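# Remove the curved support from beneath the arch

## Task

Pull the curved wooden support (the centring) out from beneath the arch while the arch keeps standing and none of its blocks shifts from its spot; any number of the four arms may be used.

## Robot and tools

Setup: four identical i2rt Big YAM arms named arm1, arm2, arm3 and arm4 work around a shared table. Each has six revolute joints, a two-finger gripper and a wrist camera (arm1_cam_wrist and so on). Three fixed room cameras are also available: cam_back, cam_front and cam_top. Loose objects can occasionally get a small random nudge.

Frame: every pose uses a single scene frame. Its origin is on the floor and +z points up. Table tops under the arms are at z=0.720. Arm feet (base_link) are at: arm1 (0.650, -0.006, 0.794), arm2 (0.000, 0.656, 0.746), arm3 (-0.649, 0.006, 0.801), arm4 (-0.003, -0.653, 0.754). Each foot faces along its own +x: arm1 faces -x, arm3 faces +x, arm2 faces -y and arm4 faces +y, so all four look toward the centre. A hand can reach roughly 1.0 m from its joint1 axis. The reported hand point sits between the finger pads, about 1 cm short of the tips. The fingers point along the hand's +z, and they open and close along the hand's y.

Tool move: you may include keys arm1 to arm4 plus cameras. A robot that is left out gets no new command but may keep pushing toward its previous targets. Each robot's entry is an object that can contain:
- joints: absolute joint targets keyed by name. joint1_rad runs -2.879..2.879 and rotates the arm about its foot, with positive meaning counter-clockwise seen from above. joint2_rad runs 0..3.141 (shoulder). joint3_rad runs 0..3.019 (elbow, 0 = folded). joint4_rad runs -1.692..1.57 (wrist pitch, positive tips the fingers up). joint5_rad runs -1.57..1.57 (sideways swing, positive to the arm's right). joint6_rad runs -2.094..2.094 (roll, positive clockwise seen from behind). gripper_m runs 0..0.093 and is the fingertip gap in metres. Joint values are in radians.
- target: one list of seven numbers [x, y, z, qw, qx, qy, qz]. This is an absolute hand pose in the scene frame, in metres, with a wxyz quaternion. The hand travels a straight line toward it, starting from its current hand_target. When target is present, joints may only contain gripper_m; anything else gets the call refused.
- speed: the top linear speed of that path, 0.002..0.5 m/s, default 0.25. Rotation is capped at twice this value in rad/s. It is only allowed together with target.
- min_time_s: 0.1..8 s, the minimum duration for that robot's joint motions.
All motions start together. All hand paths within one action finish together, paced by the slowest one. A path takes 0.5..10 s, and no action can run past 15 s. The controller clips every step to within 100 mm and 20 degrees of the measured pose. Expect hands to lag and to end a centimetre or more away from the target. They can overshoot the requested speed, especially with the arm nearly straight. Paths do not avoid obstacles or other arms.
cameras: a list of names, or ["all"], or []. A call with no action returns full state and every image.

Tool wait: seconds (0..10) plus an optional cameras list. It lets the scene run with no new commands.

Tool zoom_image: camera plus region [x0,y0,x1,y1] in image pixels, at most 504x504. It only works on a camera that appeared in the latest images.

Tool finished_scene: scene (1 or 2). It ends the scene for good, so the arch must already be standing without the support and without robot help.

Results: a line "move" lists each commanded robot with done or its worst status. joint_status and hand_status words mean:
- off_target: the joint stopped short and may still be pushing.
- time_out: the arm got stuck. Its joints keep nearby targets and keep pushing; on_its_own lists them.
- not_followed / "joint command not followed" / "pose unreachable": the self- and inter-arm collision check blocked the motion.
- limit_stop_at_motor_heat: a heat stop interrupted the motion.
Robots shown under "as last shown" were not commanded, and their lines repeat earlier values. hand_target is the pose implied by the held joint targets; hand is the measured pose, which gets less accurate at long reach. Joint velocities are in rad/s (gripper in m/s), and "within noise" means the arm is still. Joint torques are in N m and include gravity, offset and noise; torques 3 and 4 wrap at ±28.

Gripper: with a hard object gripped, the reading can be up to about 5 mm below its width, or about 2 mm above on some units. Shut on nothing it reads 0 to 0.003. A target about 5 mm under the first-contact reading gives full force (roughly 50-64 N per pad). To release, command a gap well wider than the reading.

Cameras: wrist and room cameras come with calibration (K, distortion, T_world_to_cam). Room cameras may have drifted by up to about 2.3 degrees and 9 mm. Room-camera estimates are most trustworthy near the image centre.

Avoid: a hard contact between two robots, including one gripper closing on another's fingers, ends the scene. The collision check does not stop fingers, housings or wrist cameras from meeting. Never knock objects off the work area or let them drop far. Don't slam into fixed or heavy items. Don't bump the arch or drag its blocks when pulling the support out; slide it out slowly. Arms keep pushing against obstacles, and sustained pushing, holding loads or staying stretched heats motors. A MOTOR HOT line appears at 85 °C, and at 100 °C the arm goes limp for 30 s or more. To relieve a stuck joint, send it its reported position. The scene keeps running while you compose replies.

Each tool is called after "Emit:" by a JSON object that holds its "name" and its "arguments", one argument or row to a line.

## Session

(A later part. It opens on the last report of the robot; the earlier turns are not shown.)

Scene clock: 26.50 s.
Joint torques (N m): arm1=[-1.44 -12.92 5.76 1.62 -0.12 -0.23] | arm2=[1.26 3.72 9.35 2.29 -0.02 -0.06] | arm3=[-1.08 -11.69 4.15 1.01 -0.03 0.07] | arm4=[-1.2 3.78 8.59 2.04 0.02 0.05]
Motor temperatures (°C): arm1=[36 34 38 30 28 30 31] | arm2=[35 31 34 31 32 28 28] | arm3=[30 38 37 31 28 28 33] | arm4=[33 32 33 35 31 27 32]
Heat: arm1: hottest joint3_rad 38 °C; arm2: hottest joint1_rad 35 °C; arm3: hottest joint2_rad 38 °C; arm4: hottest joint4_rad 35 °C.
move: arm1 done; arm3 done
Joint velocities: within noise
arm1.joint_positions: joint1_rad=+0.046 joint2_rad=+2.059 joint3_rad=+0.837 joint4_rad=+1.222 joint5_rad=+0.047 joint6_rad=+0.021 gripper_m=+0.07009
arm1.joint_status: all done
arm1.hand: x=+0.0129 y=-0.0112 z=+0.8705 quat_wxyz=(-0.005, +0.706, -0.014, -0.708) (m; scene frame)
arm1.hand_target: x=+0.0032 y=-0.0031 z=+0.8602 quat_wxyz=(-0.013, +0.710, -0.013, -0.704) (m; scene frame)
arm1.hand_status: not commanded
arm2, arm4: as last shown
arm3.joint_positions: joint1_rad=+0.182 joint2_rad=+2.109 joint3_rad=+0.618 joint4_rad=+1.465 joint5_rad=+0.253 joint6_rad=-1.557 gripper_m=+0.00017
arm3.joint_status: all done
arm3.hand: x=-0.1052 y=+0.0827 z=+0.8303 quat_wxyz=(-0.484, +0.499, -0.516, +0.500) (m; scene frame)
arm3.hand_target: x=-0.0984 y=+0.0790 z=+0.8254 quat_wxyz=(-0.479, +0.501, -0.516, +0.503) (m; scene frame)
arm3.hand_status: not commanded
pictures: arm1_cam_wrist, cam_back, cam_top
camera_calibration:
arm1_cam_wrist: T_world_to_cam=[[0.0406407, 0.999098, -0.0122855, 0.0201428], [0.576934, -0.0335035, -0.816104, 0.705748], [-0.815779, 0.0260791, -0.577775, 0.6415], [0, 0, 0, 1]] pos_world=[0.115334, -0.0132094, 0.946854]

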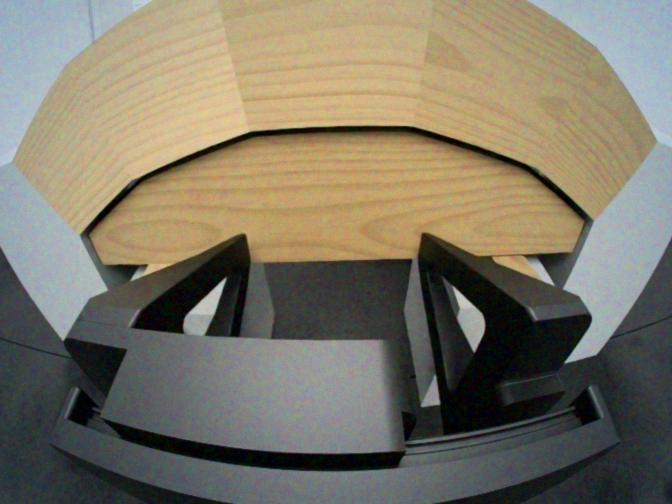

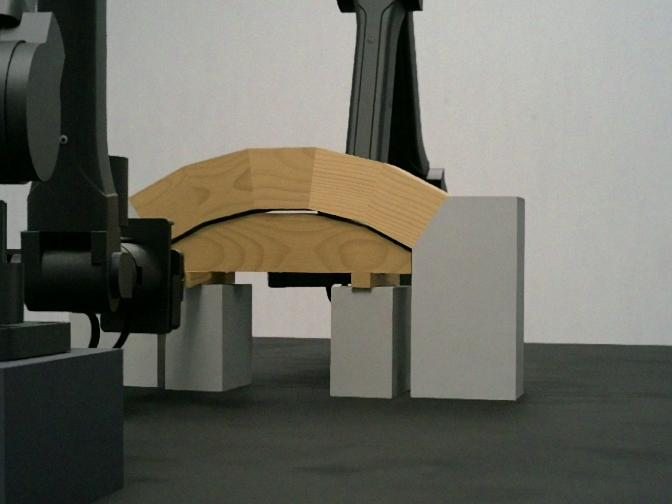

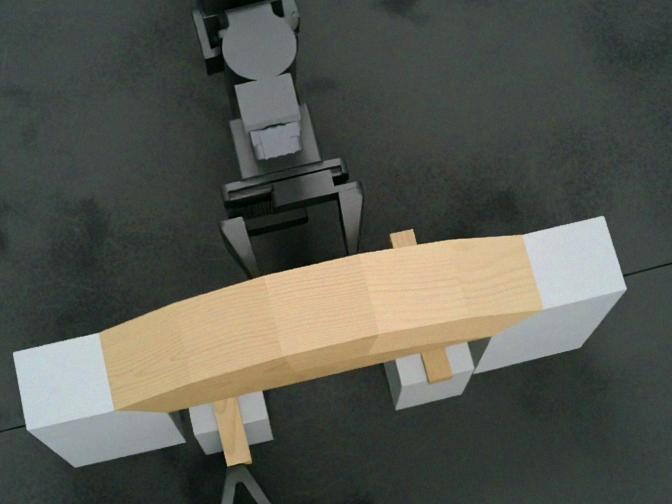

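Emit:
{"name": "move", "arguments": {
  "arm1": {"joints": {"joint1_rad": 0.0300, "joint2_rad": 2.1285, "joint3_rad": 0.978, "joint4_rad": 1.1395, "joint5_rad": 0.0425}, "min_time_s": 1.6},
  "cameras": ["arm1_cam_wrist", "cam_top", "cam_back", "arm3_cam_wrist"]
}}

Emit:
{"name": "zoom_image", "arguments": {
  "camera": "cam_top",
  "region": [140, 340, 340, 504]
}}

Emit:
{"name": "zoom_image", "arguments": {
  "camera": "cam_top",
  "region": [340, 280, 520, 460]
}}

Emit:
{"name": "zoom_image", "arguments": {
  "camera": "cam_back",
  "region": [170, 150, 440, 310]
}}

Scene clock: 28.80 s.
Joint torques (N m): arm1=[-1.44 -13.8 6.71 1.57 -0.11 -0.23] | arm2=[1.03 3.78 9.36 2.29 -0.01 -0.05] | arm3=[-0.97 -11.81 4.15 1.05 -0.02 0.08] | arm4=[-1.2 3.72 8.59 2.07 -0.02 0.01]
Motor temperatures (°C): arm1=[36 34 38 30 28 30 31] | arm2=[35 31 34 31 32 28 28] | arm3=[30 38 37 31 28 28 33] | arm4=[33 32 34 35 31 27 32]
Heat: arm1: hottest joint3_rad 38 °C; arm2: hottest joint1_rad 35 °C; arm3: hottest joint2_rad 38 °C; arm4: hottest joint4_rad 35 °C.
move: arm1 done
Joint velocities: within noise
arm1.joint_positions: joint1_rad=+0.044 joint2_rad=+2.096 joint3_rad=+0.939 joint4_rad=+1.157 joint5_rad=+0.045 joint6_rad=+0.021 gripper_m=+0.07009
arm1.joint_status: all done
arm1.hand: x=-0.0213 y=-0.0112 z=+0.8711 quat_wxyz=(-0.005, +0.705, -0.014, -0.709) (m; scene frame)
arm1.hand_target: x=-0.0329 y=-0.0023 z=+0.8610 quat_wxyz=(-0.013, +0.710, -0.013, -0.704) (m; scene frame)
arm1.hand_status: not commanded
arm2, arm4: as last shown
arm3.joint_positions: joint1_rad=+0.182 joint2_rad=+2.109 joint3_rad=+0.618 joint4_rad=+1.465 joint5_rad=+0.252 joint6_rad=-1.557 gripper_m=+0.00017
arm3.joint_status: not commanded
arm3.hand: x=-0.1052 y=+0.0828 z=+0.8303 quat_wxyz=(-0.484, +0.499, -0.516, +0.500) (m; scene frame)
arm3.hand_target: x=-0.0984 y=+0.0791 z=+0.8254 quat_wxyz=(-0.479, +0.501, -0.516, +0.503) (m; scene frame)
arm3.hand_status: not commanded
pictures: arm1_cam_wrist, arm3_cam_wrist, cam_back, cam_top
camera_calibration:
arm1_cam_wrist: T_world_to_cam=[[0.0402157, 0.999116, -0.012231, 0.0215181], [0.57661, -0.0332028, -0.816345, 0.726168], [-0.816029, 0.0257774, -0.577436, 0.613723], [0, 0, 0, 1]] pos_world=[0.0812346, -0.0132084, 0.947452]
arm3_cam_wrist: T_world_to_cam=[[0.0452699, -0.00731471, 0.998948, -0.823247], [-0.634442, -0.772625, 0.0230939, -0.0200734], [0.771644, -0.63482, -0.0396174, 0.294448], [0, 0, 0, 1]] pos_world=[-0.202676, 0.16539, 0.83451]

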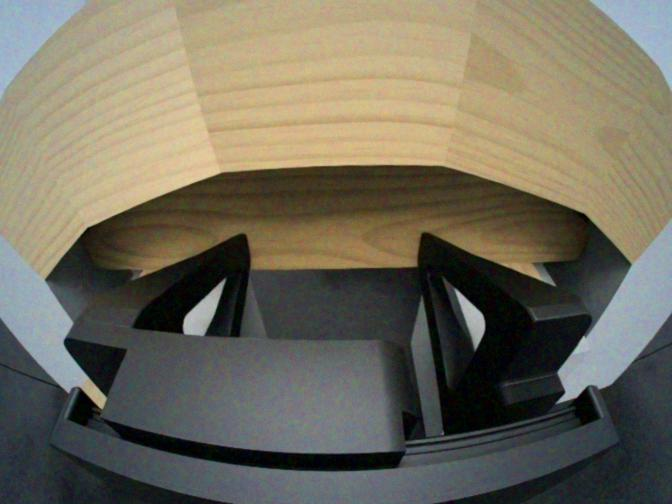

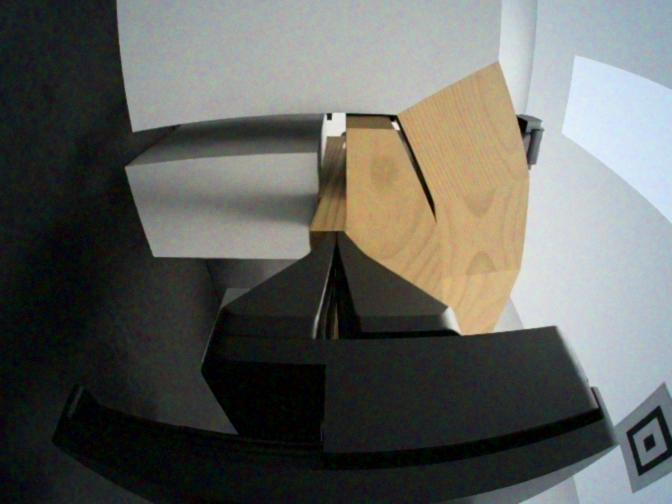

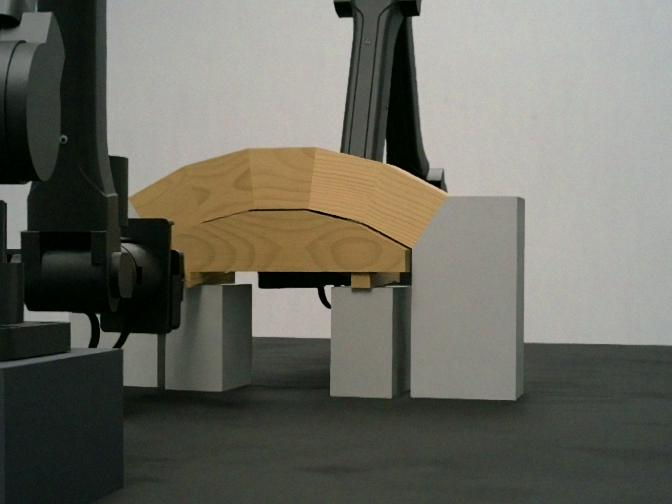

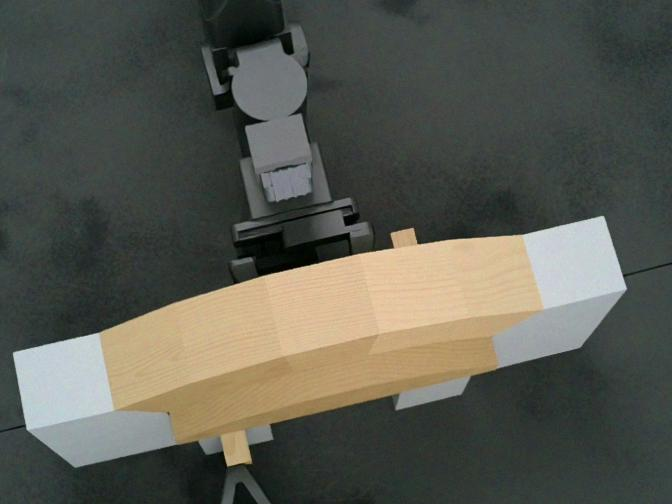

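Scaled by 2.520 from the camera's 672x504 image, which has a finer 960x720 frame.

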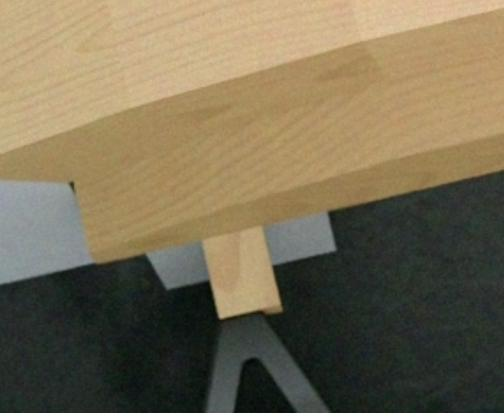

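Scaled by 2.800 from the camera's 672x504 image, which has a finer 960x720 frame.

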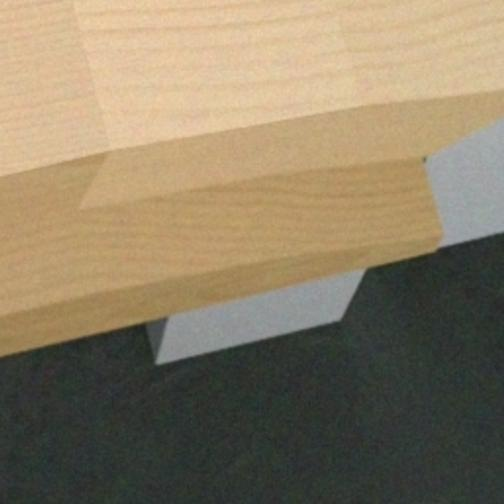

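Scaled by 1.867 from the camera's 672x504 image, which has a finer 960x720 frame.

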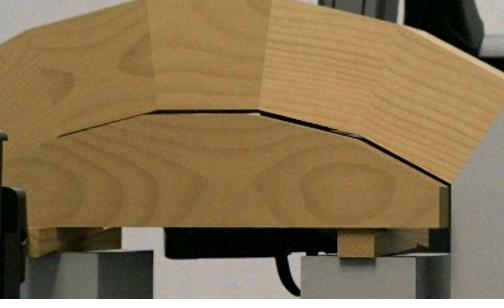

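Emit:
{"name": "move", "arguments": {
  "arm3": {"joints": {"joint3_rad": 0.565, "joint4_rad": 1.534}, "min_time_s": 0.5}
}}

Emit:
{"name": "move", "arguments": {
  "arm3": {"joints": {"joint1_rad": -0.0563, "joint2_rad": 1.989, "joint3_rad": 0.5225, "joint4_rad": 1.4706, "joint5_rad": 0.0206, "gripper_m": 0.085}, "min_time_s": 1.2},
  "arm1": {"joints": {"joint2_rad": 2.018, "joint3_rad": 0.757, "joint4_rad": 1.292}, "min_time_s": 1.5},
  "cameras": ["cam_top", "arm3_cam_wrist", "cam_back"]
}}

Emit:
{"name": "zoom_image", "arguments": {
  "camera": "cam_top",
  "region": [160, 340, 400, 504]
}}

Emit:
{"name": "zoom_image", "arguments": {
  "camera": "arm3_cam_wrist",
  "region": [180, 0, 520, 340]
}}

Scene clock: 32.50 s.
Joint torques (N m): arm1=[-1.55 -13.92 6.72 1.57 -0.11 -0.22] | arm2=[1.2 3.6 9.36 2.26 -0.03 -0.07] | arm3=[-0.97 -11.16 1.5 2.18 -0.02 0.08] | arm4=[-1.38 3.96 8.7 2.06 -0.03 0.03]
Motor temperatures (°C): arm1=[36 34 38 30 28 30 31] | arm2=[35 31 34 31 32 28 28] | arm3=[30 38 37 31 28 28 33] | arm4=[33 32 34 35 31 27 32]
Heat: arm1: hottest joint3_rad 38 °C; arm2: hottest joint1_rad 35 °C; arm3: hottest joint2_rad 38 °C; arm4: hottest joint4_rad 35 °C.
move: arm3 done
Joint velocities: within noise
arm1, arm2, arm4: as last shown
arm3.joint_positions: joint1_rad=+0.182 joint2_rad=+2.109 joint3_rad=+0.569 joint4_rad=+1.513 joint5_rad=+0.252 joint6_rad=-1.557 gripper_m=+0.00017
arm3.joint_status: all done
arm3.hand: x=-0.1236 y=+0.0787 z=+0.8291 quat_wxyz=(-0.484, +0.500, -0.517, +0.499) (m; scene frame)
arm3.hand_target: x=-0.1258 y=+0.0732 z=+0.8252 quat_wxyz=(-0.480, +0.500, -0.516, +0.504) (m; scene frame)
arm3.hand_status: not commanded
pictures: none

Scene clock: 34.43 s.
Joint torques (N m): arm1=[-1.55 -16.21 2.35 3.58 -0.11 -0.22] | arm2=[1.2 3.66 9.32 2.25 -0.02 -0.05] | arm3=[-0.5 -13.8 2 1.01 0.03 0.1] | arm4=[-0.85 3.72 8.54 2.09 0 0.03]
Motor temperatures (°C): arm1=[36 34 38 30 28 30 31] | arm2=[35 31 35 31 32 28 28] | arm3=[30 38 37 31 28 28 33] | arm4=[33 32 34 35 31 27 32]
Heat: arm1: hottest joint3_rad 38 °C; arm2: hottest joint1_rad 35 °C; arm3: hottest joint2_rad 38 °C; arm4: hottest joint4_rad 35 °C.
move: arm1 done; arm3 done
Joint velocities: within noise
arm1.joint_positions: joint1_rad=+0.044 joint2_rad=+2.041 joint3_rad=+0.767 joint4_rad=+1.267 joint5_rad=+0.045 joint6_rad=+0.021 gripper_m=+0.07009
arm1.joint_status: all done
arm1.hand: x=+0.0371 y=-0.0098 z=+0.8667 quat_wxyz=(-0.005, +0.708, -0.014, -0.706) (m; scene frame)
arm1.hand_target: x=+0.0396 y=-0.0020 z=+0.8830 quat_wxyz=(-0.013, +0.694, -0.014, -0.719) (m; scene frame)
arm1.hand_status: not commanded
arm2, arm4: as last shown
arm3.joint_positions: joint1_rad=-0.050 joint2_rad=+2.012 joint3_rad=+0.527 joint4_rad=+1.479 joint5_rad=+0.023 joint6_rad=-1.557 gripper_m=+0.08491
arm3.joint_status: all done
arm3.hand: x=-0.1229 y=-0.0042 z=+0.8590 quat_wxyz=(-0.490, +0.493, -0.513, +0.504) (m; scene frame)
arm3.hand_target: x=-0.1232 y=-0.0072 z=+0.8671 quat_wxyz=(-0.489, +0.492, -0.510, +0.509) (m; scene frame)
arm3.hand_status: not commanded
pictures: arm3_cam_wrist, cam_back, cam_top
camera_calibration:
arm3_cam_wrist: T_world_to_cam=[[0.0263813, -0.012066, 0.999579, -0.854593], [-0.636406, -0.771318, 0.00748565, -0.085966], [0.770903, -0.636336, -0.0280272, 0.243904], [0, 0, 0, 1]] pos_world=[-0.22019, 0.0785863, 0.861713]

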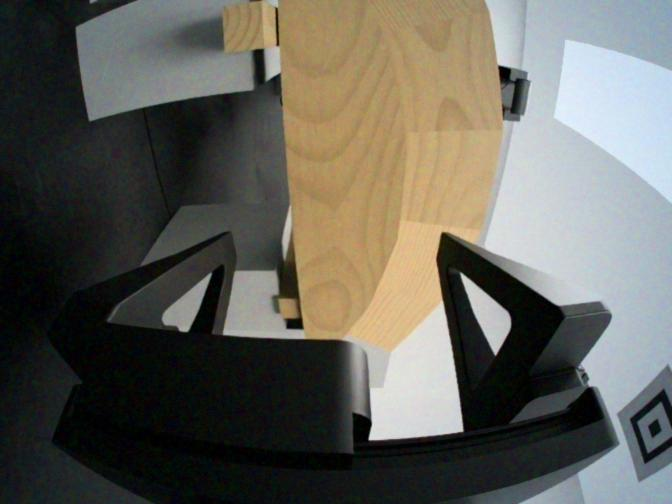

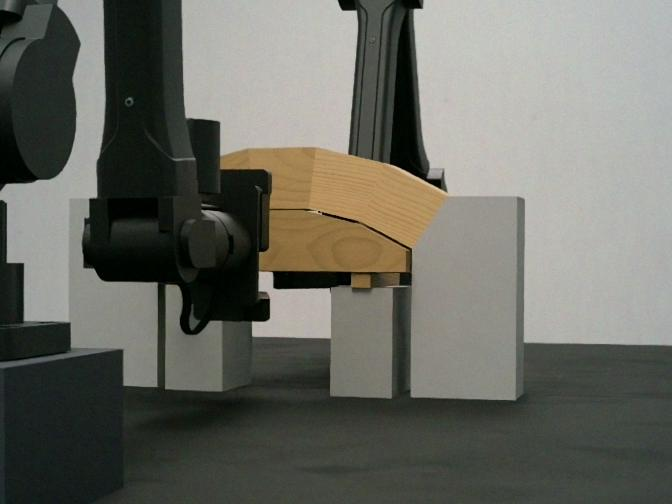

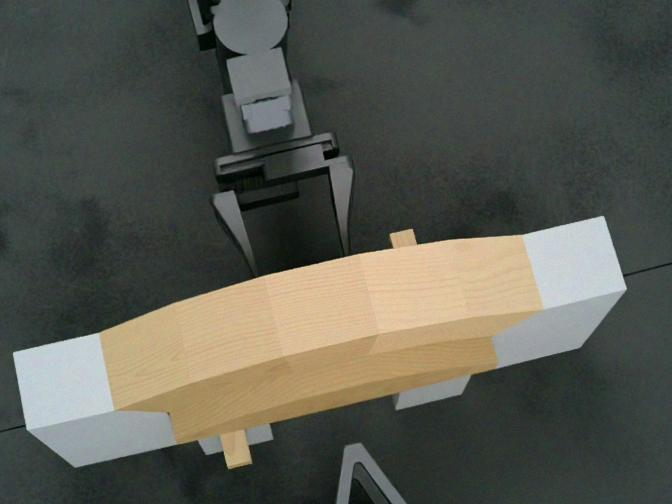

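Scaled by 2.100 from the camera's 672x504 image, which has a finer 960x720 frame.

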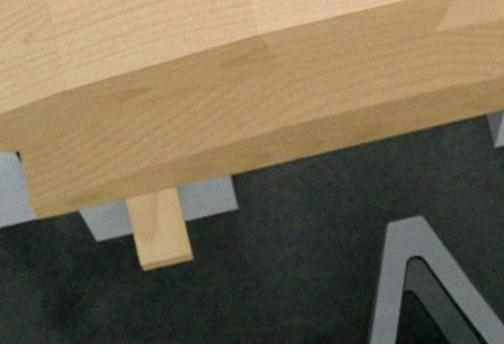

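Scaled by 1.482 from the camera's 672x504 image, which has a finer 960x720 frame.

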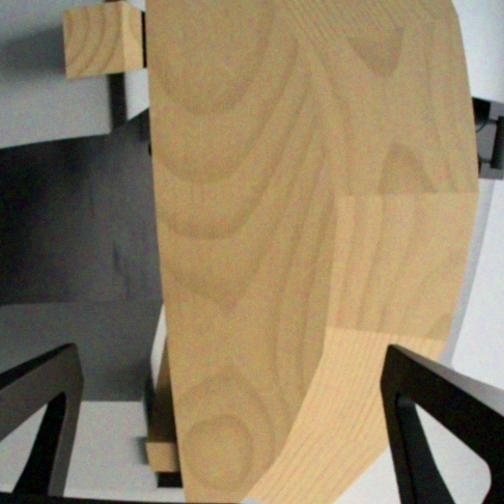

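Emit:
{"name": "move", "arguments": {
  "arm3": {"joints": {"joint2_rad": 2.0655, "joint3_rad": 0.7069, "joint4_rad": 1.3615}, "min_time_s": 1.4},
  "cameras": ["arm3_cam_wrist", "cam_top", "cam_back"]
}}

Scene clock: 38.10 s.
Joint torques (N m): arm1=[-1.55 -16.26 2.4 3.56 -0.11 -0.24] | arm2=[1.08 3.72 9.37 2.3 -0.02 -0.06] | arm3=[-0.67 -12.04 5.9 0.95 0.03 0.08] | arm4=[-0.79 4.48 8.59 2.03 0 0.03]
Motor temperatures (°C): arm1=[36 34 38 30 28 30 31] | arm2=[35 31 35 31 32 28 28] | arm3=[30 39 37 31 28 28 33] | arm4=[33 32 34 35 31 27 31]
Heat: arm1: hottest joint3_rad 38 °C; arm2: hottest joint1_rad 35 °C; arm3: hottest joint2_rad 39 °C; arm4: hottest joint4_rad 35 °C.
move: arm3 done
Joint velocities: within noise
arm1, arm2, arm4: as last shown
arm1.hand: x=+0.0371 y=-0.0098 z=+0.8668 quat_wxyz=(-0.005, +0.708, -0.014, -0.706) (m; scene frame)
arm1.hand_target: x=+0.0396 y=-0.0020 z=+0.8831 quat_wxyz=(-0.013, +0.694, -0.014, -0.719) (m; scene frame)
arm3.joint_positions: joint1_rad=-0.050 joint2_rad=+2.048 joint3_rad=+0.680 joint4_rad=+1.370 joint5_rad=+0.023 joint6_rad=-1.557 gripper_m=+0.08491
arm3.joint_status: all done
arm3.hand: x=-0.0675 y=-0.0048 z=+0.8589 quat_wxyz=(-0.492, +0.491, -0.511, +0.506) (m; scene frame)
arm3.hand_target: x=-0.0590 y=-0.0084 z=+0.8553 quat_wxyz=(-0.489, +0.492, -0.510, +0.509) (m; scene frame)
arm3.hand_status: not commanded
pictures: arm3_cam_wrist, cam_back, cam_top
camera_calibration:
arm3_cam_wrist: T_world_to_cam=[[0.0180433, -0.0120157, 0.999765, -0.856693], [-0.636454, -0.771311, 0.00221638, -0.046707], [0.771104, -0.636344, -0.0215644, 0.195344], [0, 0, 0, 1]] pos_world=[-0.164899, 0.0779863, 0.860808]

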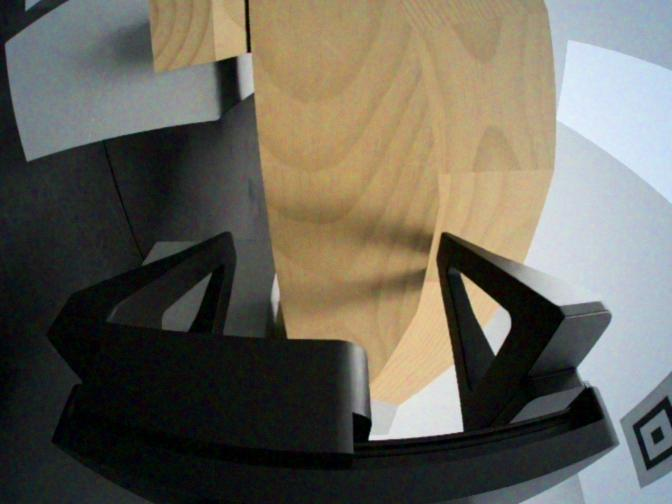

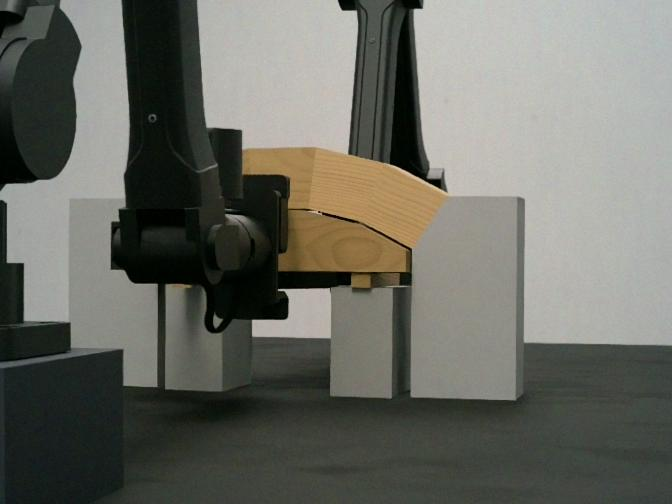

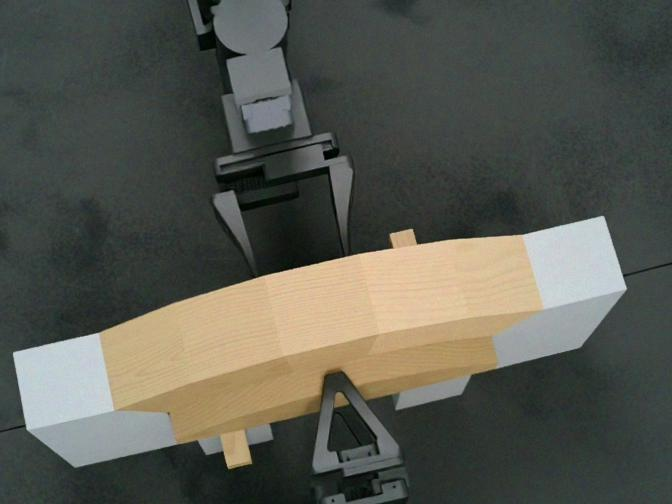

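Emit:
{"name": "move", "arguments": {
  "arm3": {"joints": {"joint2_rad": 2.0685, "joint3_rad": 0.7169, "joint4_rad": 1.3565}, "min_time_s": 0.6},
  "cameras": ["arm3_cam_wrist", "cam_top", "cam_back"]
}}

Emit:
{"name": "zoom_image", "arguments": {
  "camera": "arm3_cam_wrist",
  "region": [200, 150, 500, 300]
}}

Emit:
{"name": "zoom_image", "arguments": {
  "camera": "cam_top",
  "region": [250, 320, 420, 450]
}}

Scene clock: 40.00 s.
Joint torques (N m): arm1=[-1.61 -16.26 2.41 3.59 -0.11 -0.23] | arm2=[1.38 3.6 9.37 2.3 -0.03 -0.06] | arm3=[-0.79 -12.28 6.08 0.91 0.02 0.08] | arm4=[-1.03 4.07 8.73 2.11 -0.05 0.02]
Motor temperatures (°C): arm1=[36 34 38 30 28 30 31] | arm2=[35 31 35 31 32 28 28] | arm3=[30 39 37 31 28 28 33] | arm4=[33 32 34 34 31 27 31]
Heat: arm1: hottest joint3_rad 38 °C; arm2: hottest joint1_rad 35 °C; arm3: hottest joint2_rad 39 °C; arm4: hottest joint3_rad 34 °C.
move: arm3 done
Joint velocities: within noise
arm1: as last shown
arm2.joint_positions: joint1_rad=+0.031 joint2_rad=+0.603 joint3_rad=+1.457 joint4_rad=-1.387 joint5_rad=-0.263 joint6_rad=+0.761 gripper_m=+0.09396
arm2.joint_status: not commanded
arm2.hand: x=+0.0421 y=+0.4486 z=+1.3126 quat_wxyz=(-0.497, -0.768, -0.393, +0.094) (m; scene frame)
arm2.hand_target: x=+0.0421 y=+0.4516 z=+1.3209 quat_wxyz=(-0.505, -0.763, -0.391, +0.098) (m; scene frame)
arm2.hand_status: not commanded
arm3.joint_positions: joint1_rad=-0.050 joint2_rad=+2.051 joint3_rad=+0.690 joint4_rad=+1.365 joint5_rad=+0.023 joint6_rad=-1.557 gripper_m=+0.08491
arm3.joint_status: all done
arm3.hand: x=-0.0643 y=-0.0049 z=+0.8588 quat_wxyz=(-0.492, +0.491, -0.511, +0.506) (m; scene frame)
arm3.hand_target: x=-0.0555 y=-0.0085 z=+0.8555 quat_wxyz=(-0.489, +0.491, -0.510, +0.509) (m; scene frame)
arm3.hand_status: not commanded
arm4.joint_positions: joint1_rad=-0.454 joint2_rad=+0.631 joint3_rad=+1.450 joint4_rad=-1.565 joint5_rad=-0.075 joint6_rad=-0.150 gripper_m=+0.09396
arm4.joint_status: not commanded
arm4.hand: x=+0.0668 y=-0.4724 z=+1.2759 quat_wxyz=(-0.346, +0.552, -0.728, -0.214) (m; scene frame)
arm4.hand_target: x=+0.0658 y=-0.4742 z=+1.2836 quat_wxyz=(-0.354, +0.550, -0.724, -0.218) (m; scene frame)
arm4.hand_status: not commanded
pictures: arm3_cam_wrist, cam_back, cam_top
camera_calibration:
arm3_cam_wrist: T_world_to_cam=[[0.0172456, -0.0118996, 0.99978, -0.856701], [-0.636459, -0.771309, 0.00179828, -0.0443116], [0.771118, -0.63635, -0.0208753, 0.192282], [0, 0, 0, 1]] pos_world=[-0.1617, 0.0779865, 0.860607]

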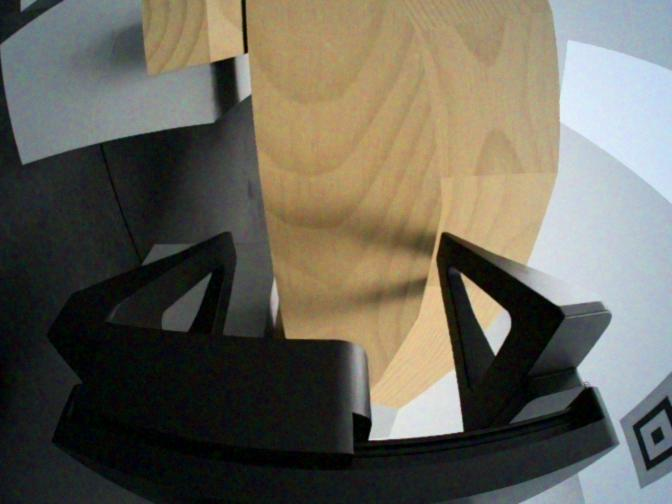

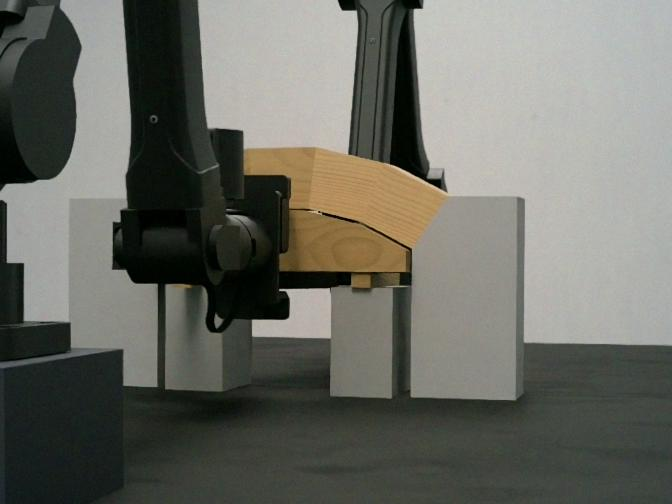

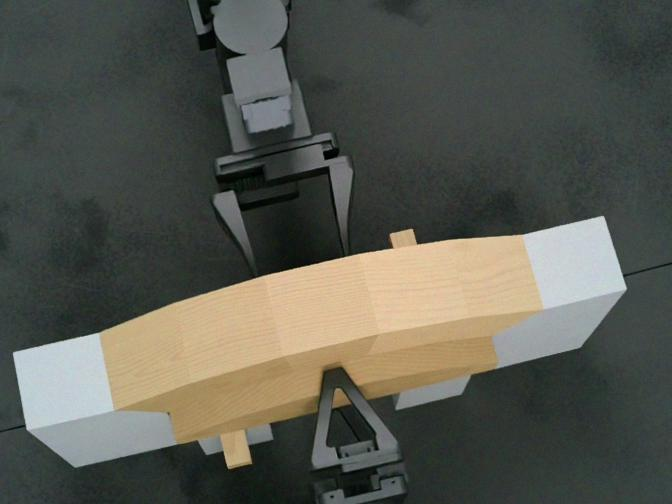

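Scaled by 1.680 from the camera's 672x504 image, which has a finer 960x720 frame.

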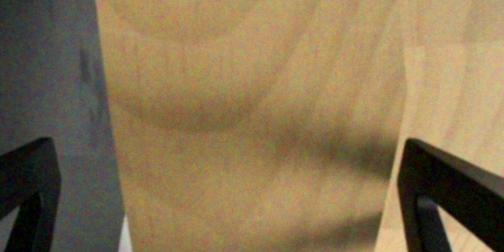

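Scaled by 2.965 from the camera's 672x504 image, which has a finer 960x720 frame.

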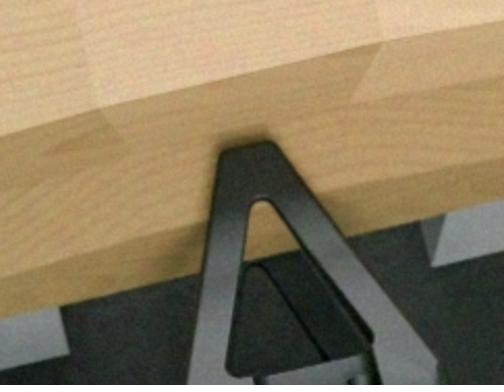

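Emit:
{"name": "move", "arguments": {
  "arm3": {"joints": {"joint2_rad": 2.0685, "joint3_rad": 0.7269, "joint4_rad": 1.3550}, "min_time_s": 0.6},
  "cameras": ["arm3_cam_wrist", "cam_top"]
}}

Emit:
{"name": "zoom_image", "arguments": {
  "camera": "arm3_cam_wrist",
  "region": [200, 150, 500, 300]
}}

Emit:
{"name": "zoom_image", "arguments": {
  "camera": "cam_top",
  "region": [250, 320, 420, 450]
}}

Scene clock: 41.67 s.
Joint torques (N m): arm1=[-1.55 -16.21 2.43 3.6 -0.11 -0.24] | arm2=[1.32 3.84 9.39 2.22 -0.01 -0.06] | arm3=[-0.85 -12.4 6.17 0.99 0.03 0.09] | arm4=[-1.08 3.9 8.75 2.07 -0.01 0]
Motor temperatures (°C): arm1=[36 34 38 30 28 30 31] | arm2=[35 31 35 31 32 28 28] | arm3=[30 39 37 31 28 28 33] | arm4=[33 32 34 34 31 27 31]
Heat: arm1: hottest joint3_rad 38 °C; arm2: hottest joint1_rad 35 °C; arm3: hottest joint2_rad 39 °C; arm4: hottest joint3_rad 34 °C.
move: arm3 done
Joint velocities: within noise
arm1, arm2, arm4: as last shown
arm3.joint_positions: joint1_rad=-0.050 joint2_rad=+2.051 joint3_rad=+0.699 joint4_rad=+1.365 joint5_rad=+0.023 joint6_rad=-1.557 gripper_m=+0.08491
arm3.joint_status: all done
arm3.hand: x=-0.0606 y=-0.0049 z=+0.8619 quat_wxyz=(-0.494, +0.488, -0.509, +0.508) (m; scene frame)
arm3.hand_target: x=-0.0517 y=-0.0086 z=+0.8587 quat_wxyz=(-0.491, +0.489, -0.507, +0.512) (m; scene frame)
arm3.hand_status: not commanded
pictures: arm3_cam_wrist, cam_top
camera_calibration:
arm3_cam_wrist: T_world_to_cam=[[0.007767, -0.0118466, 0.9999, -0.860464], [-0.636367, -0.771375, -0.00419596, -0.0368534], [0.771348, -0.63627, -0.0135301, 0.183111], [0, 0, 0, 1]] pos_world=[-0.158011, 0.0778865, 0.862701]

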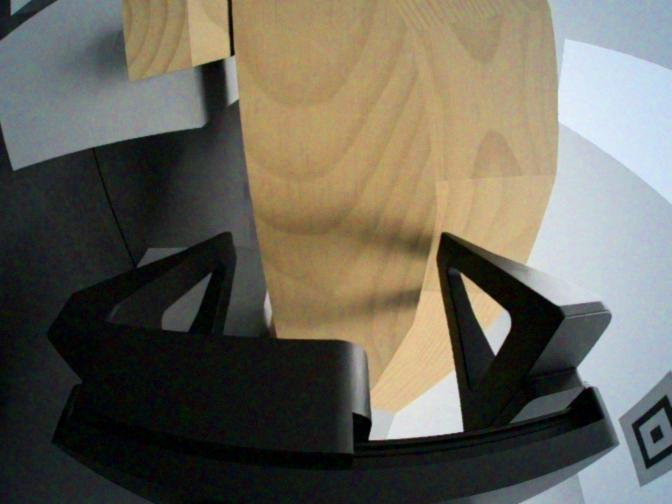

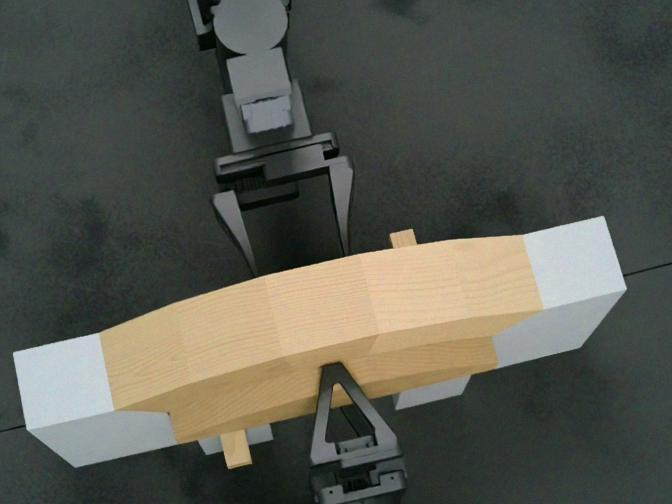

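Scaled by 1.680 from the camera's 672x504 image, which has a finer 960x720 frame.

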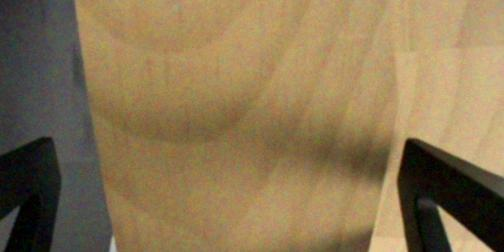

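Scaled by 2.965 from the camera's 672x504 image, which has a finer 960x720 frame.

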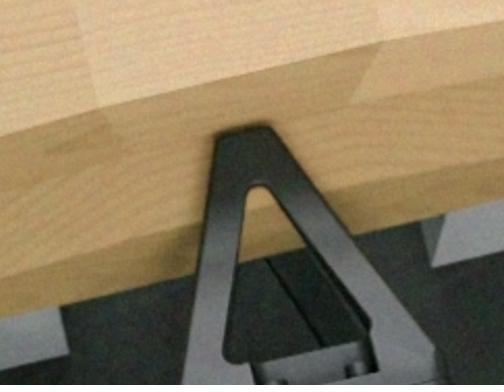

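Emit:
{"name": "move", "arguments": {
  "arm3": {"joints": {"joint2_rad": 2.0290}, "min_time_s": 0.6},
  "cameras": ["arm3_cam_wrist", "cam_top"]
}}

Emit:
{"name": "zoom_image", "arguments": {
  "camera": "arm3_cam_wrist",
  "region": [200, 150, 500, 300]
}}

Scene clock: 45.20 s.
Joint torques (N m): arm1=[-1.49 -16.21 2.44 3.55 -0.11 -0.24] | arm2=[1.08 3.6 9.33 2.35 -0.01 -0.07] | arm3=[-0.73 -15.68 6.16 0.94 0.02 0.08] | arm4=[-1.03 4.37 8.47 2.15 -0.01 0.03]
Motor temperatures (°C): arm1=[36 34 38 30 27 30 31] | arm2=[35 31 35 31 31 28 28] | arm3=[30 39 37 31 28 28 33] | arm4=[33 32 34 34 31 27 31]
Heat: arm1: hottest joint3_rad 38 °C; arm2: hottest joint1_rad 35 °C; arm3: hottest joint2_rad 39 °C; arm4: hottest joint3_rad 34 °C.
move: arm3 done
Joint velocities: within noise
arm1, arm2, arm4: as last shown
arm3.joint_positions: joint1_rad=-0.050 joint2_rad=+2.051 joint3_rad=+0.699 joint4_rad=+1.365 joint5_rad=+0.023 joint6_rad=-1.557 gripper_m=+0.08491
arm3.joint_status: all done
arm3.hand: x=-0.0606 y=-0.0049 z=+0.8619 quat_wxyz=(-0.494, +0.488, -0.509, +0.508) (m; scene frame)
arm3.hand_target: x=-0.0493 y=-0.0084 z=+0.8814 quat_wxyz=(-0.501, +0.479, -0.497, +0.521) (m; scene frame)
arm3.hand_status: not commanded
pictures: arm3_cam_wrist, cam_top
camera_calibration:
arm3_cam_wrist: T_world_to_cam=[[0.007767, -0.0118466, 0.9999, -0.860464], [-0.636367, -0.771375, -0.00419596, -0.0368534], [0.771348, -0.63627, -0.0135301, 0.183111], [0, 0, 0, 1]] pos_world=[-0.158011, 0.0778865, 0.862701]

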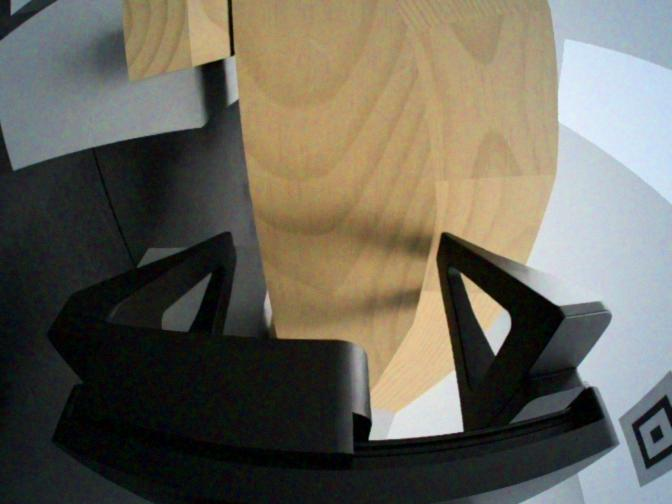

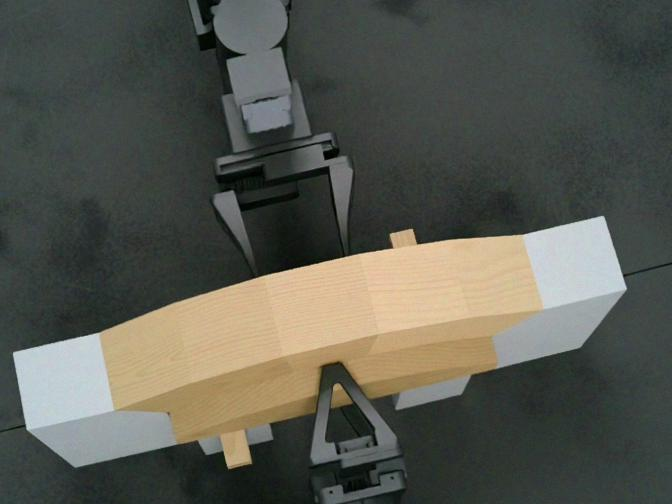

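Scaled by 1.680 from the camera's 672x504 image, which has a finer 960x720 frame.

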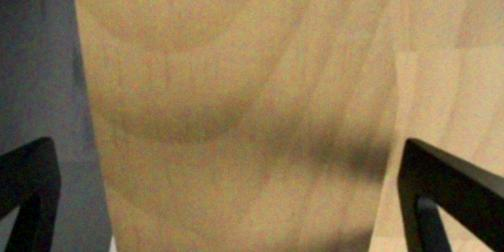

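Emit:
{"name": "move", "arguments": {
  "arm3": {"joints": {"joint2_rad": 2.0220}, "min_time_s": 0.5}
}}

Scene clock: 46.10 s.
Joint torques (N m): arm1=[-1.61 -16.26 2.4 3.58 -0.11 -0.23] | arm2=[1.08 3.66 9.33 2.3 -0.02 -0.06] | arm3=[-0.79 -15.97 6.22 0.94 0.02 0.09] | arm4=[-1.14 4.25 8.55 2.21 0 0.02]
Motor temperatures (°C): arm1=[36 34 38 30 27 30 31] | arm2=[35 31 35 31 31 28 28] | arm3=[30 39 37 31 28 28 33] | arm4=[33 32 34 34 31 27 31]
Heat: arm1: hottest joint3_rad 38 °C; arm2: hottest joint1_rad 35 °C; arm3: hottest joint2_rad 39 °C; arm4: hottest joint3_rad 34 °C.
move: arm3 done
Joint velocities: within noise
arm1, arm2, arm4: as last shown
arm3.joint_positions: joint1_rad=-0.050 joint2_rad=+2.048 joint3_rad=+0.699 joint4_rad=+1.365 joint5_rad=+0.023 joint6_rad=-1.557 gripper_m=+0.08491
arm3.joint_status: all done
arm3.hand: x=-0.0605 y=-0.0049 z=+0.8634 quat_wxyz=(-0.495, +0.488, -0.508, +0.509) (m; scene frame)
arm3.hand_target: x=-0.0490 y=-0.0084 z=+0.8852 quat_wxyz=(-0.503, +0.478, -0.496, +0.523) (m; scene frame)
arm3.hand_status: not commanded
pictures: none

Emit:
{"name": "move", "arguments": {
  "arm3": {"joints": {"gripper_m": 0.068}},
  "cameras": ["arm3_cam_wrist"]
}}

Emit:
{"name": "zoom_image", "arguments": {
  "camera": "arm3_cam_wrist",
  "region": [200, 150, 500, 300]
}}

Scene clock: 46.80 s.
Joint torques (N m): arm1=[-1.61 -16.15 2.41 3.59 -0.12 -0.23] | arm2=[1.38 3.6 9.35 2.28 -0.02 -0.06] | arm3=[-0.67 -16.03 6.16 0.95 0.04 0.09] | arm4=[-1.14 4.31 8.57 2.02 -0.03 0.07]
Motor temperatures (°C): arm1=[36 34 38 30 27 30 31] | arm2=[35 31 35 31 31 28 28] | arm3=[30 39 37 31 28 28 33] | arm4=[33 32 34 34 31 27 31]
Heat: arm1: hottest joint3_rad 38 °C; arm2: hottest joint1_rad 35 °C; arm3: hottest joint2_rad 39 °C; arm4: hottest joint3_rad 34 °C.
move: arm3 done
Joint velocities: within noise
arm1, arm2, arm4: as last shown
arm3.joint_positions: joint1_rad=-0.050 joint2_rad=+2.048 joint3_rad=+0.699 joint4_rad=+1.365 joint5_rad=+0.023 joint6_rad=-1.557 gripper_m=+0.06819
arm3.joint_status: all done
arm3.hand: x=-0.0605 y=-0.0049 z=+0.8634 quat_wxyz=(-0.495, +0.488, -0.508, +0.509) (m; scene frame)
arm3.hand_target: x=-0.0490 y=-0.0084 z=+0.8852 quat_wxyz=(-0.503, +0.478, -0.496, +0.523) (m; scene frame)
arm3.hand_status: not commanded
pictures: arm3_cam_wrist
camera_calibration:
arm3_cam_wrist: T_world_to_cam=[[0.00504851, -0.0117517, 0.999918, -0.862216], [-0.636355, -0.771374, -0.00585283, -0.0352892], [0.77138, -0.636273, -0.0113726, 0.181118], [0, 0, 0, 1]] pos_world=[-0.157814, 0.0778866, 0.863999]

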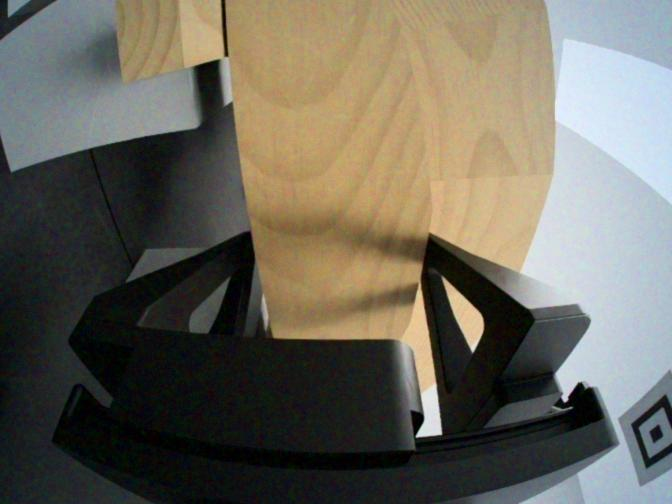

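Scaled by 1.680 from the camera's 672x504 image, which has a finer 960x720 frame.

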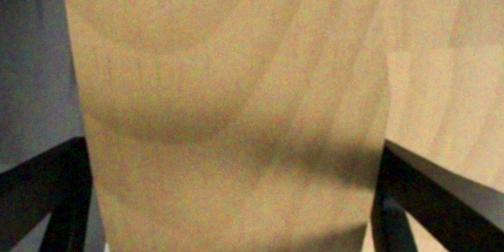

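Emit:
{"name": "move", "arguments": {
  "arm3": {"joints": {"gripper_m": 0.0615}},
  "cameras": ["arm3_cam_wrist"]
}}

Emit:
{"name": "zoom_image", "arguments": {
  "camera": "arm3_cam_wrist",
  "region": [200, 150, 500, 300]
}}

Scene clock: 47.43 s.
Joint torques (N m): arm1=[-1.55 -16.15 2.4 3.56 -0.11 -0.24] | arm2=[1.2 3.66 9.36 2.25 -0.01 -0.08] | arm3=[-0.73 -15.74 6.19 1.01 0.02 0.08] | arm4=[-0.79 4.19 8.44 2.15 0.03 0.05]
Motor temperatures (°C): arm1=[36 34 38 30 27 30 31] | arm2=[35 31 35 31 31 28 28] | arm3=[30 39 37 31 28 28 33] | arm4=[33 32 34 34 31 27 31]
Heat: arm1: hottest joint3_rad 38 °C; arm2: hottest joint1_rad 35 °C; arm3: hottest joint2_rad 39 °C; arm4: hottest joint3_rad 34 °C.
move: arm3 done
Joint velocities: within noise
arm1, arm2, arm4: as last shown
arm3.joint_positions: joint1_rad=-0.050 joint2_rad=+2.048 joint3_rad=+0.699 joint4_rad=+1.365 joint5_rad=+0.023 joint6_rad=-1.557 gripper_m=+0.06171
arm3.joint_status: all done
arm3.hand: x=-0.0604 y=-0.0049 z=+0.8638 quat_wxyz=(-0.495, +0.487, -0.508, +0.509) (m; scene frame)
arm3.hand_target: x=-0.0490 y=-0.0084 z=+0.8853 quat_wxyz=(-0.503, +0.478, -0.496, +0.523) (m; scene frame)
arm3.hand_status: not commanded
pictures: arm3_cam_wrist
camera_calibration:
arm3_cam_wrist: T_world_to_cam=[[0.00426791, -0.011776, 0.999922, -0.86264], [-0.63635, -0.771374, -0.0063683, -0.0348417], [0.771389, -0.636273, -0.0107858, 0.180616], [0, 0, 0, 1]] pos_world=[-0.157815, 0.0778865, 0.864299]

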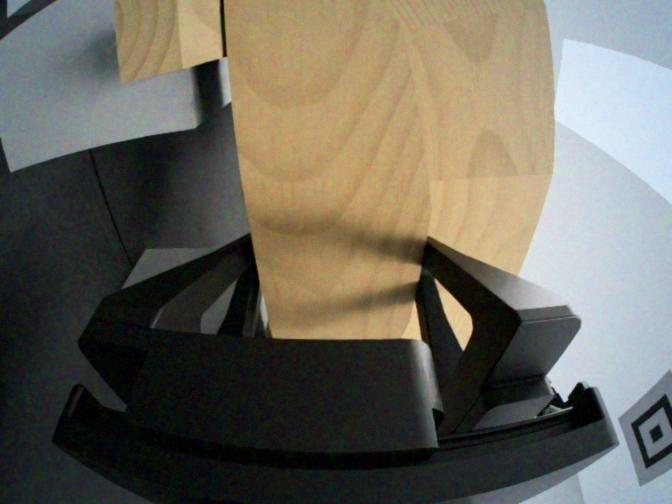

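Scaled by 1.680 from the camera's 672x504 image, which has a finer 960x720 frame.

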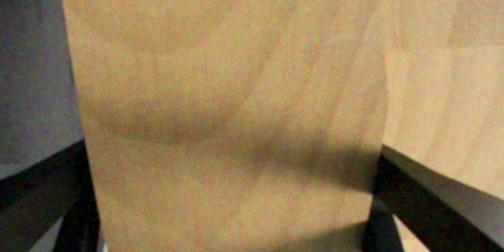

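Emit:
{"name": "move", "arguments": {
  "arm3": {"joints": {"gripper_m": 0.0585}}
}}

Emit:
{"name": "move", "arguments": {
  "arm3": {"joints": {"gripper_m": 0.056}},
  "cameras": ["arm3_cam_wrist", "cam_back"]
}}

Emit:
{"name": "zoom_image", "arguments": {
  "camera": "cam_back",
  "region": [230, 190, 420, 300]
}}

Scene clock: 48.00 s.
Joint torques (N m): arm1=[-1.55 -16.26 2.43 3.56 -0.11 -0.24] | arm2=[0.97 3.72 9.37 2.32 0 -0.06] | arm3=[-0.85 -15.97 6.24 0.96 0.03 0.1] | arm4=[-1.44 3.84 8.53 2.18 -0.01 0.04]
Motor temperatures (°C): arm1=[36 34 38 30 27 30 31] | arm2=[35 31 35 31 31 28 28] | arm3=[30 39 37 31 28 28 33] | arm4=[33 32 35 34 31 27 31]
Heat: arm1: hottest joint3_rad 38 °C; arm2: hottest joint1_rad 35 °C; arm3: hottest joint2_rad 39 °C; arm4: hottest joint3_rad 35 °C.
move: arm3 done
Joint velocities: within noise
arm1.joint_positions: joint1_rad=+0.044 joint2_rad=+2.041 joint3_rad=+0.767 joint4_rad=+1.267 joint5_rad=+0.045 joint6_rad=+0.021 gripper_m=+0.07009
arm1.joint_status: not commanded
arm1.hand: x=+0.0371 y=-0.0098 z=+0.8668 quat_wxyz=(-0.005, +0.708, -0.014, -0.706) (m; scene frame)
arm1.hand_target: x=+0.0396 y=-0.0020 z=+0.8831 quat_wxyz=(-0.013, +0.694, -0.014, -0.719) (m; scene frame)
arm1.hand_status: not commanded
arm2, arm4: as last shown
arm3.joint_positions: joint1_rad=-0.050 joint2_rad=+2.046 joint3_rad=+0.699 joint4_rad=+1.365 joint5_rad=+0.023 joint6_rad=-1.559 gripper_m=+0.05884
arm3.joint_status: all done
arm3.hand: x=-0.0603 y=-0.0049 z=+0.8649 quat_wxyz=(-0.495, +0.487, -0.507, +0.510) (m; scene frame)
arm3.hand_target: x=-0.0489 y=-0.0084 z=+0.8854 quat_wxyz=(-0.503, +0.478, -0.496, +0.523) (m; scene frame)
arm3.hand_status: not commanded
pictures: none

Scene clock: 48.33 s.
Joint torques (N m): arm1=[-1.49 -16.32 2.43 3.63 -0.11 -0.24] | arm2=[1.26 3.78 9.36 2.35 -0.01 -0.04] | arm3=[-0.85 -15.68 6.23 0.98 0.01 0.11] | arm4=[-0.67 3.96 8.66 2.1 0.02 0.02]
Motor temperatures (°C): arm1=[36 34 38 30 27 30 31] | arm2=[35 31 35 31 31 28 28] | arm3=[30 39 37 31 28 28 33] | arm4=[33 32 35 34 31 27 31]
Heat: arm1: hottest joint3_rad 38 °C; arm2: hottest joint1_rad 35 °C; arm3: hottest joint2_rad 39 °C; arm4: hottest joint3_rad 35 °C.
move: arm3 done
Joint velocities: within noise
arm1, arm2, arm4: as last shown
arm3.joint_positions: joint1_rad=-0.050 joint2_rad=+2.045 joint3_rad=+0.699 joint4_rad=+1.365 joint5_rad=+0.023 joint6_rad=-1.560 gripper_m=+0.05762
arm3.joint_status: all done
arm3.hand: x=-0.0603 y=-0.0049 z=+0.8651 quat_wxyz=(-0.495, +0.487, -0.507, +0.510) (m; scene frame)
arm3.hand_target: x=-0.0489 y=-0.0084 z=+0.8855 quat_wxyz=(-0.503, +0.477, -0.496, +0.523) (m; scene frame)
arm3.hand_status: not commanded
pictures: arm3_cam_wrist, cam_back
camera_calibration:
arm3_cam_wrist: T_world_to_cam=[[0.00213402, -0.0094725, 0.999953, -0.864076], [-0.636337, -0.771388, -0.00594929, -0.0350678], [0.771408, -0.636295, -0.00767386, 0.177787], [0, 0, 0, 1]] pos_world=[-0.157617, 0.0778891, 0.86519]

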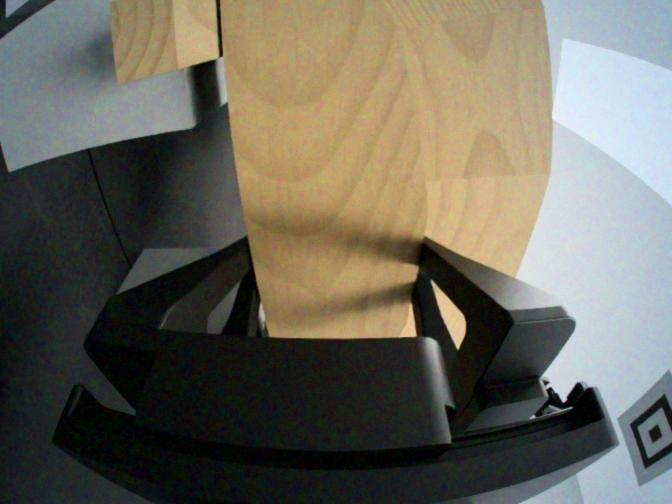

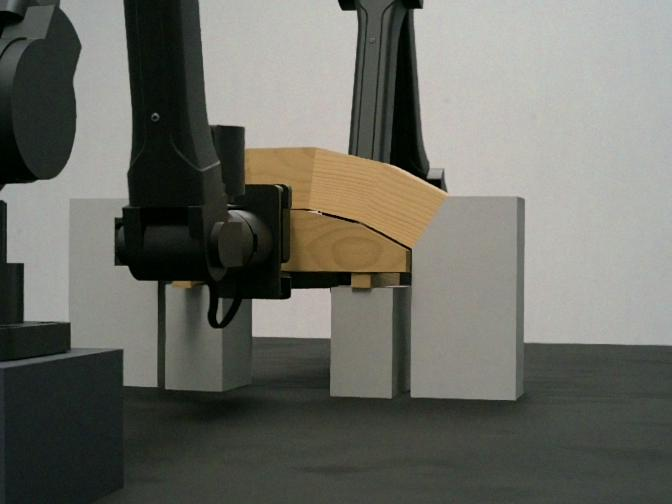

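Scaled by 2.653 from the camera's 672x504 image, which has a finer 960x720 frame.

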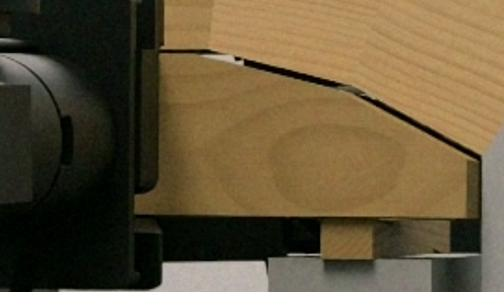

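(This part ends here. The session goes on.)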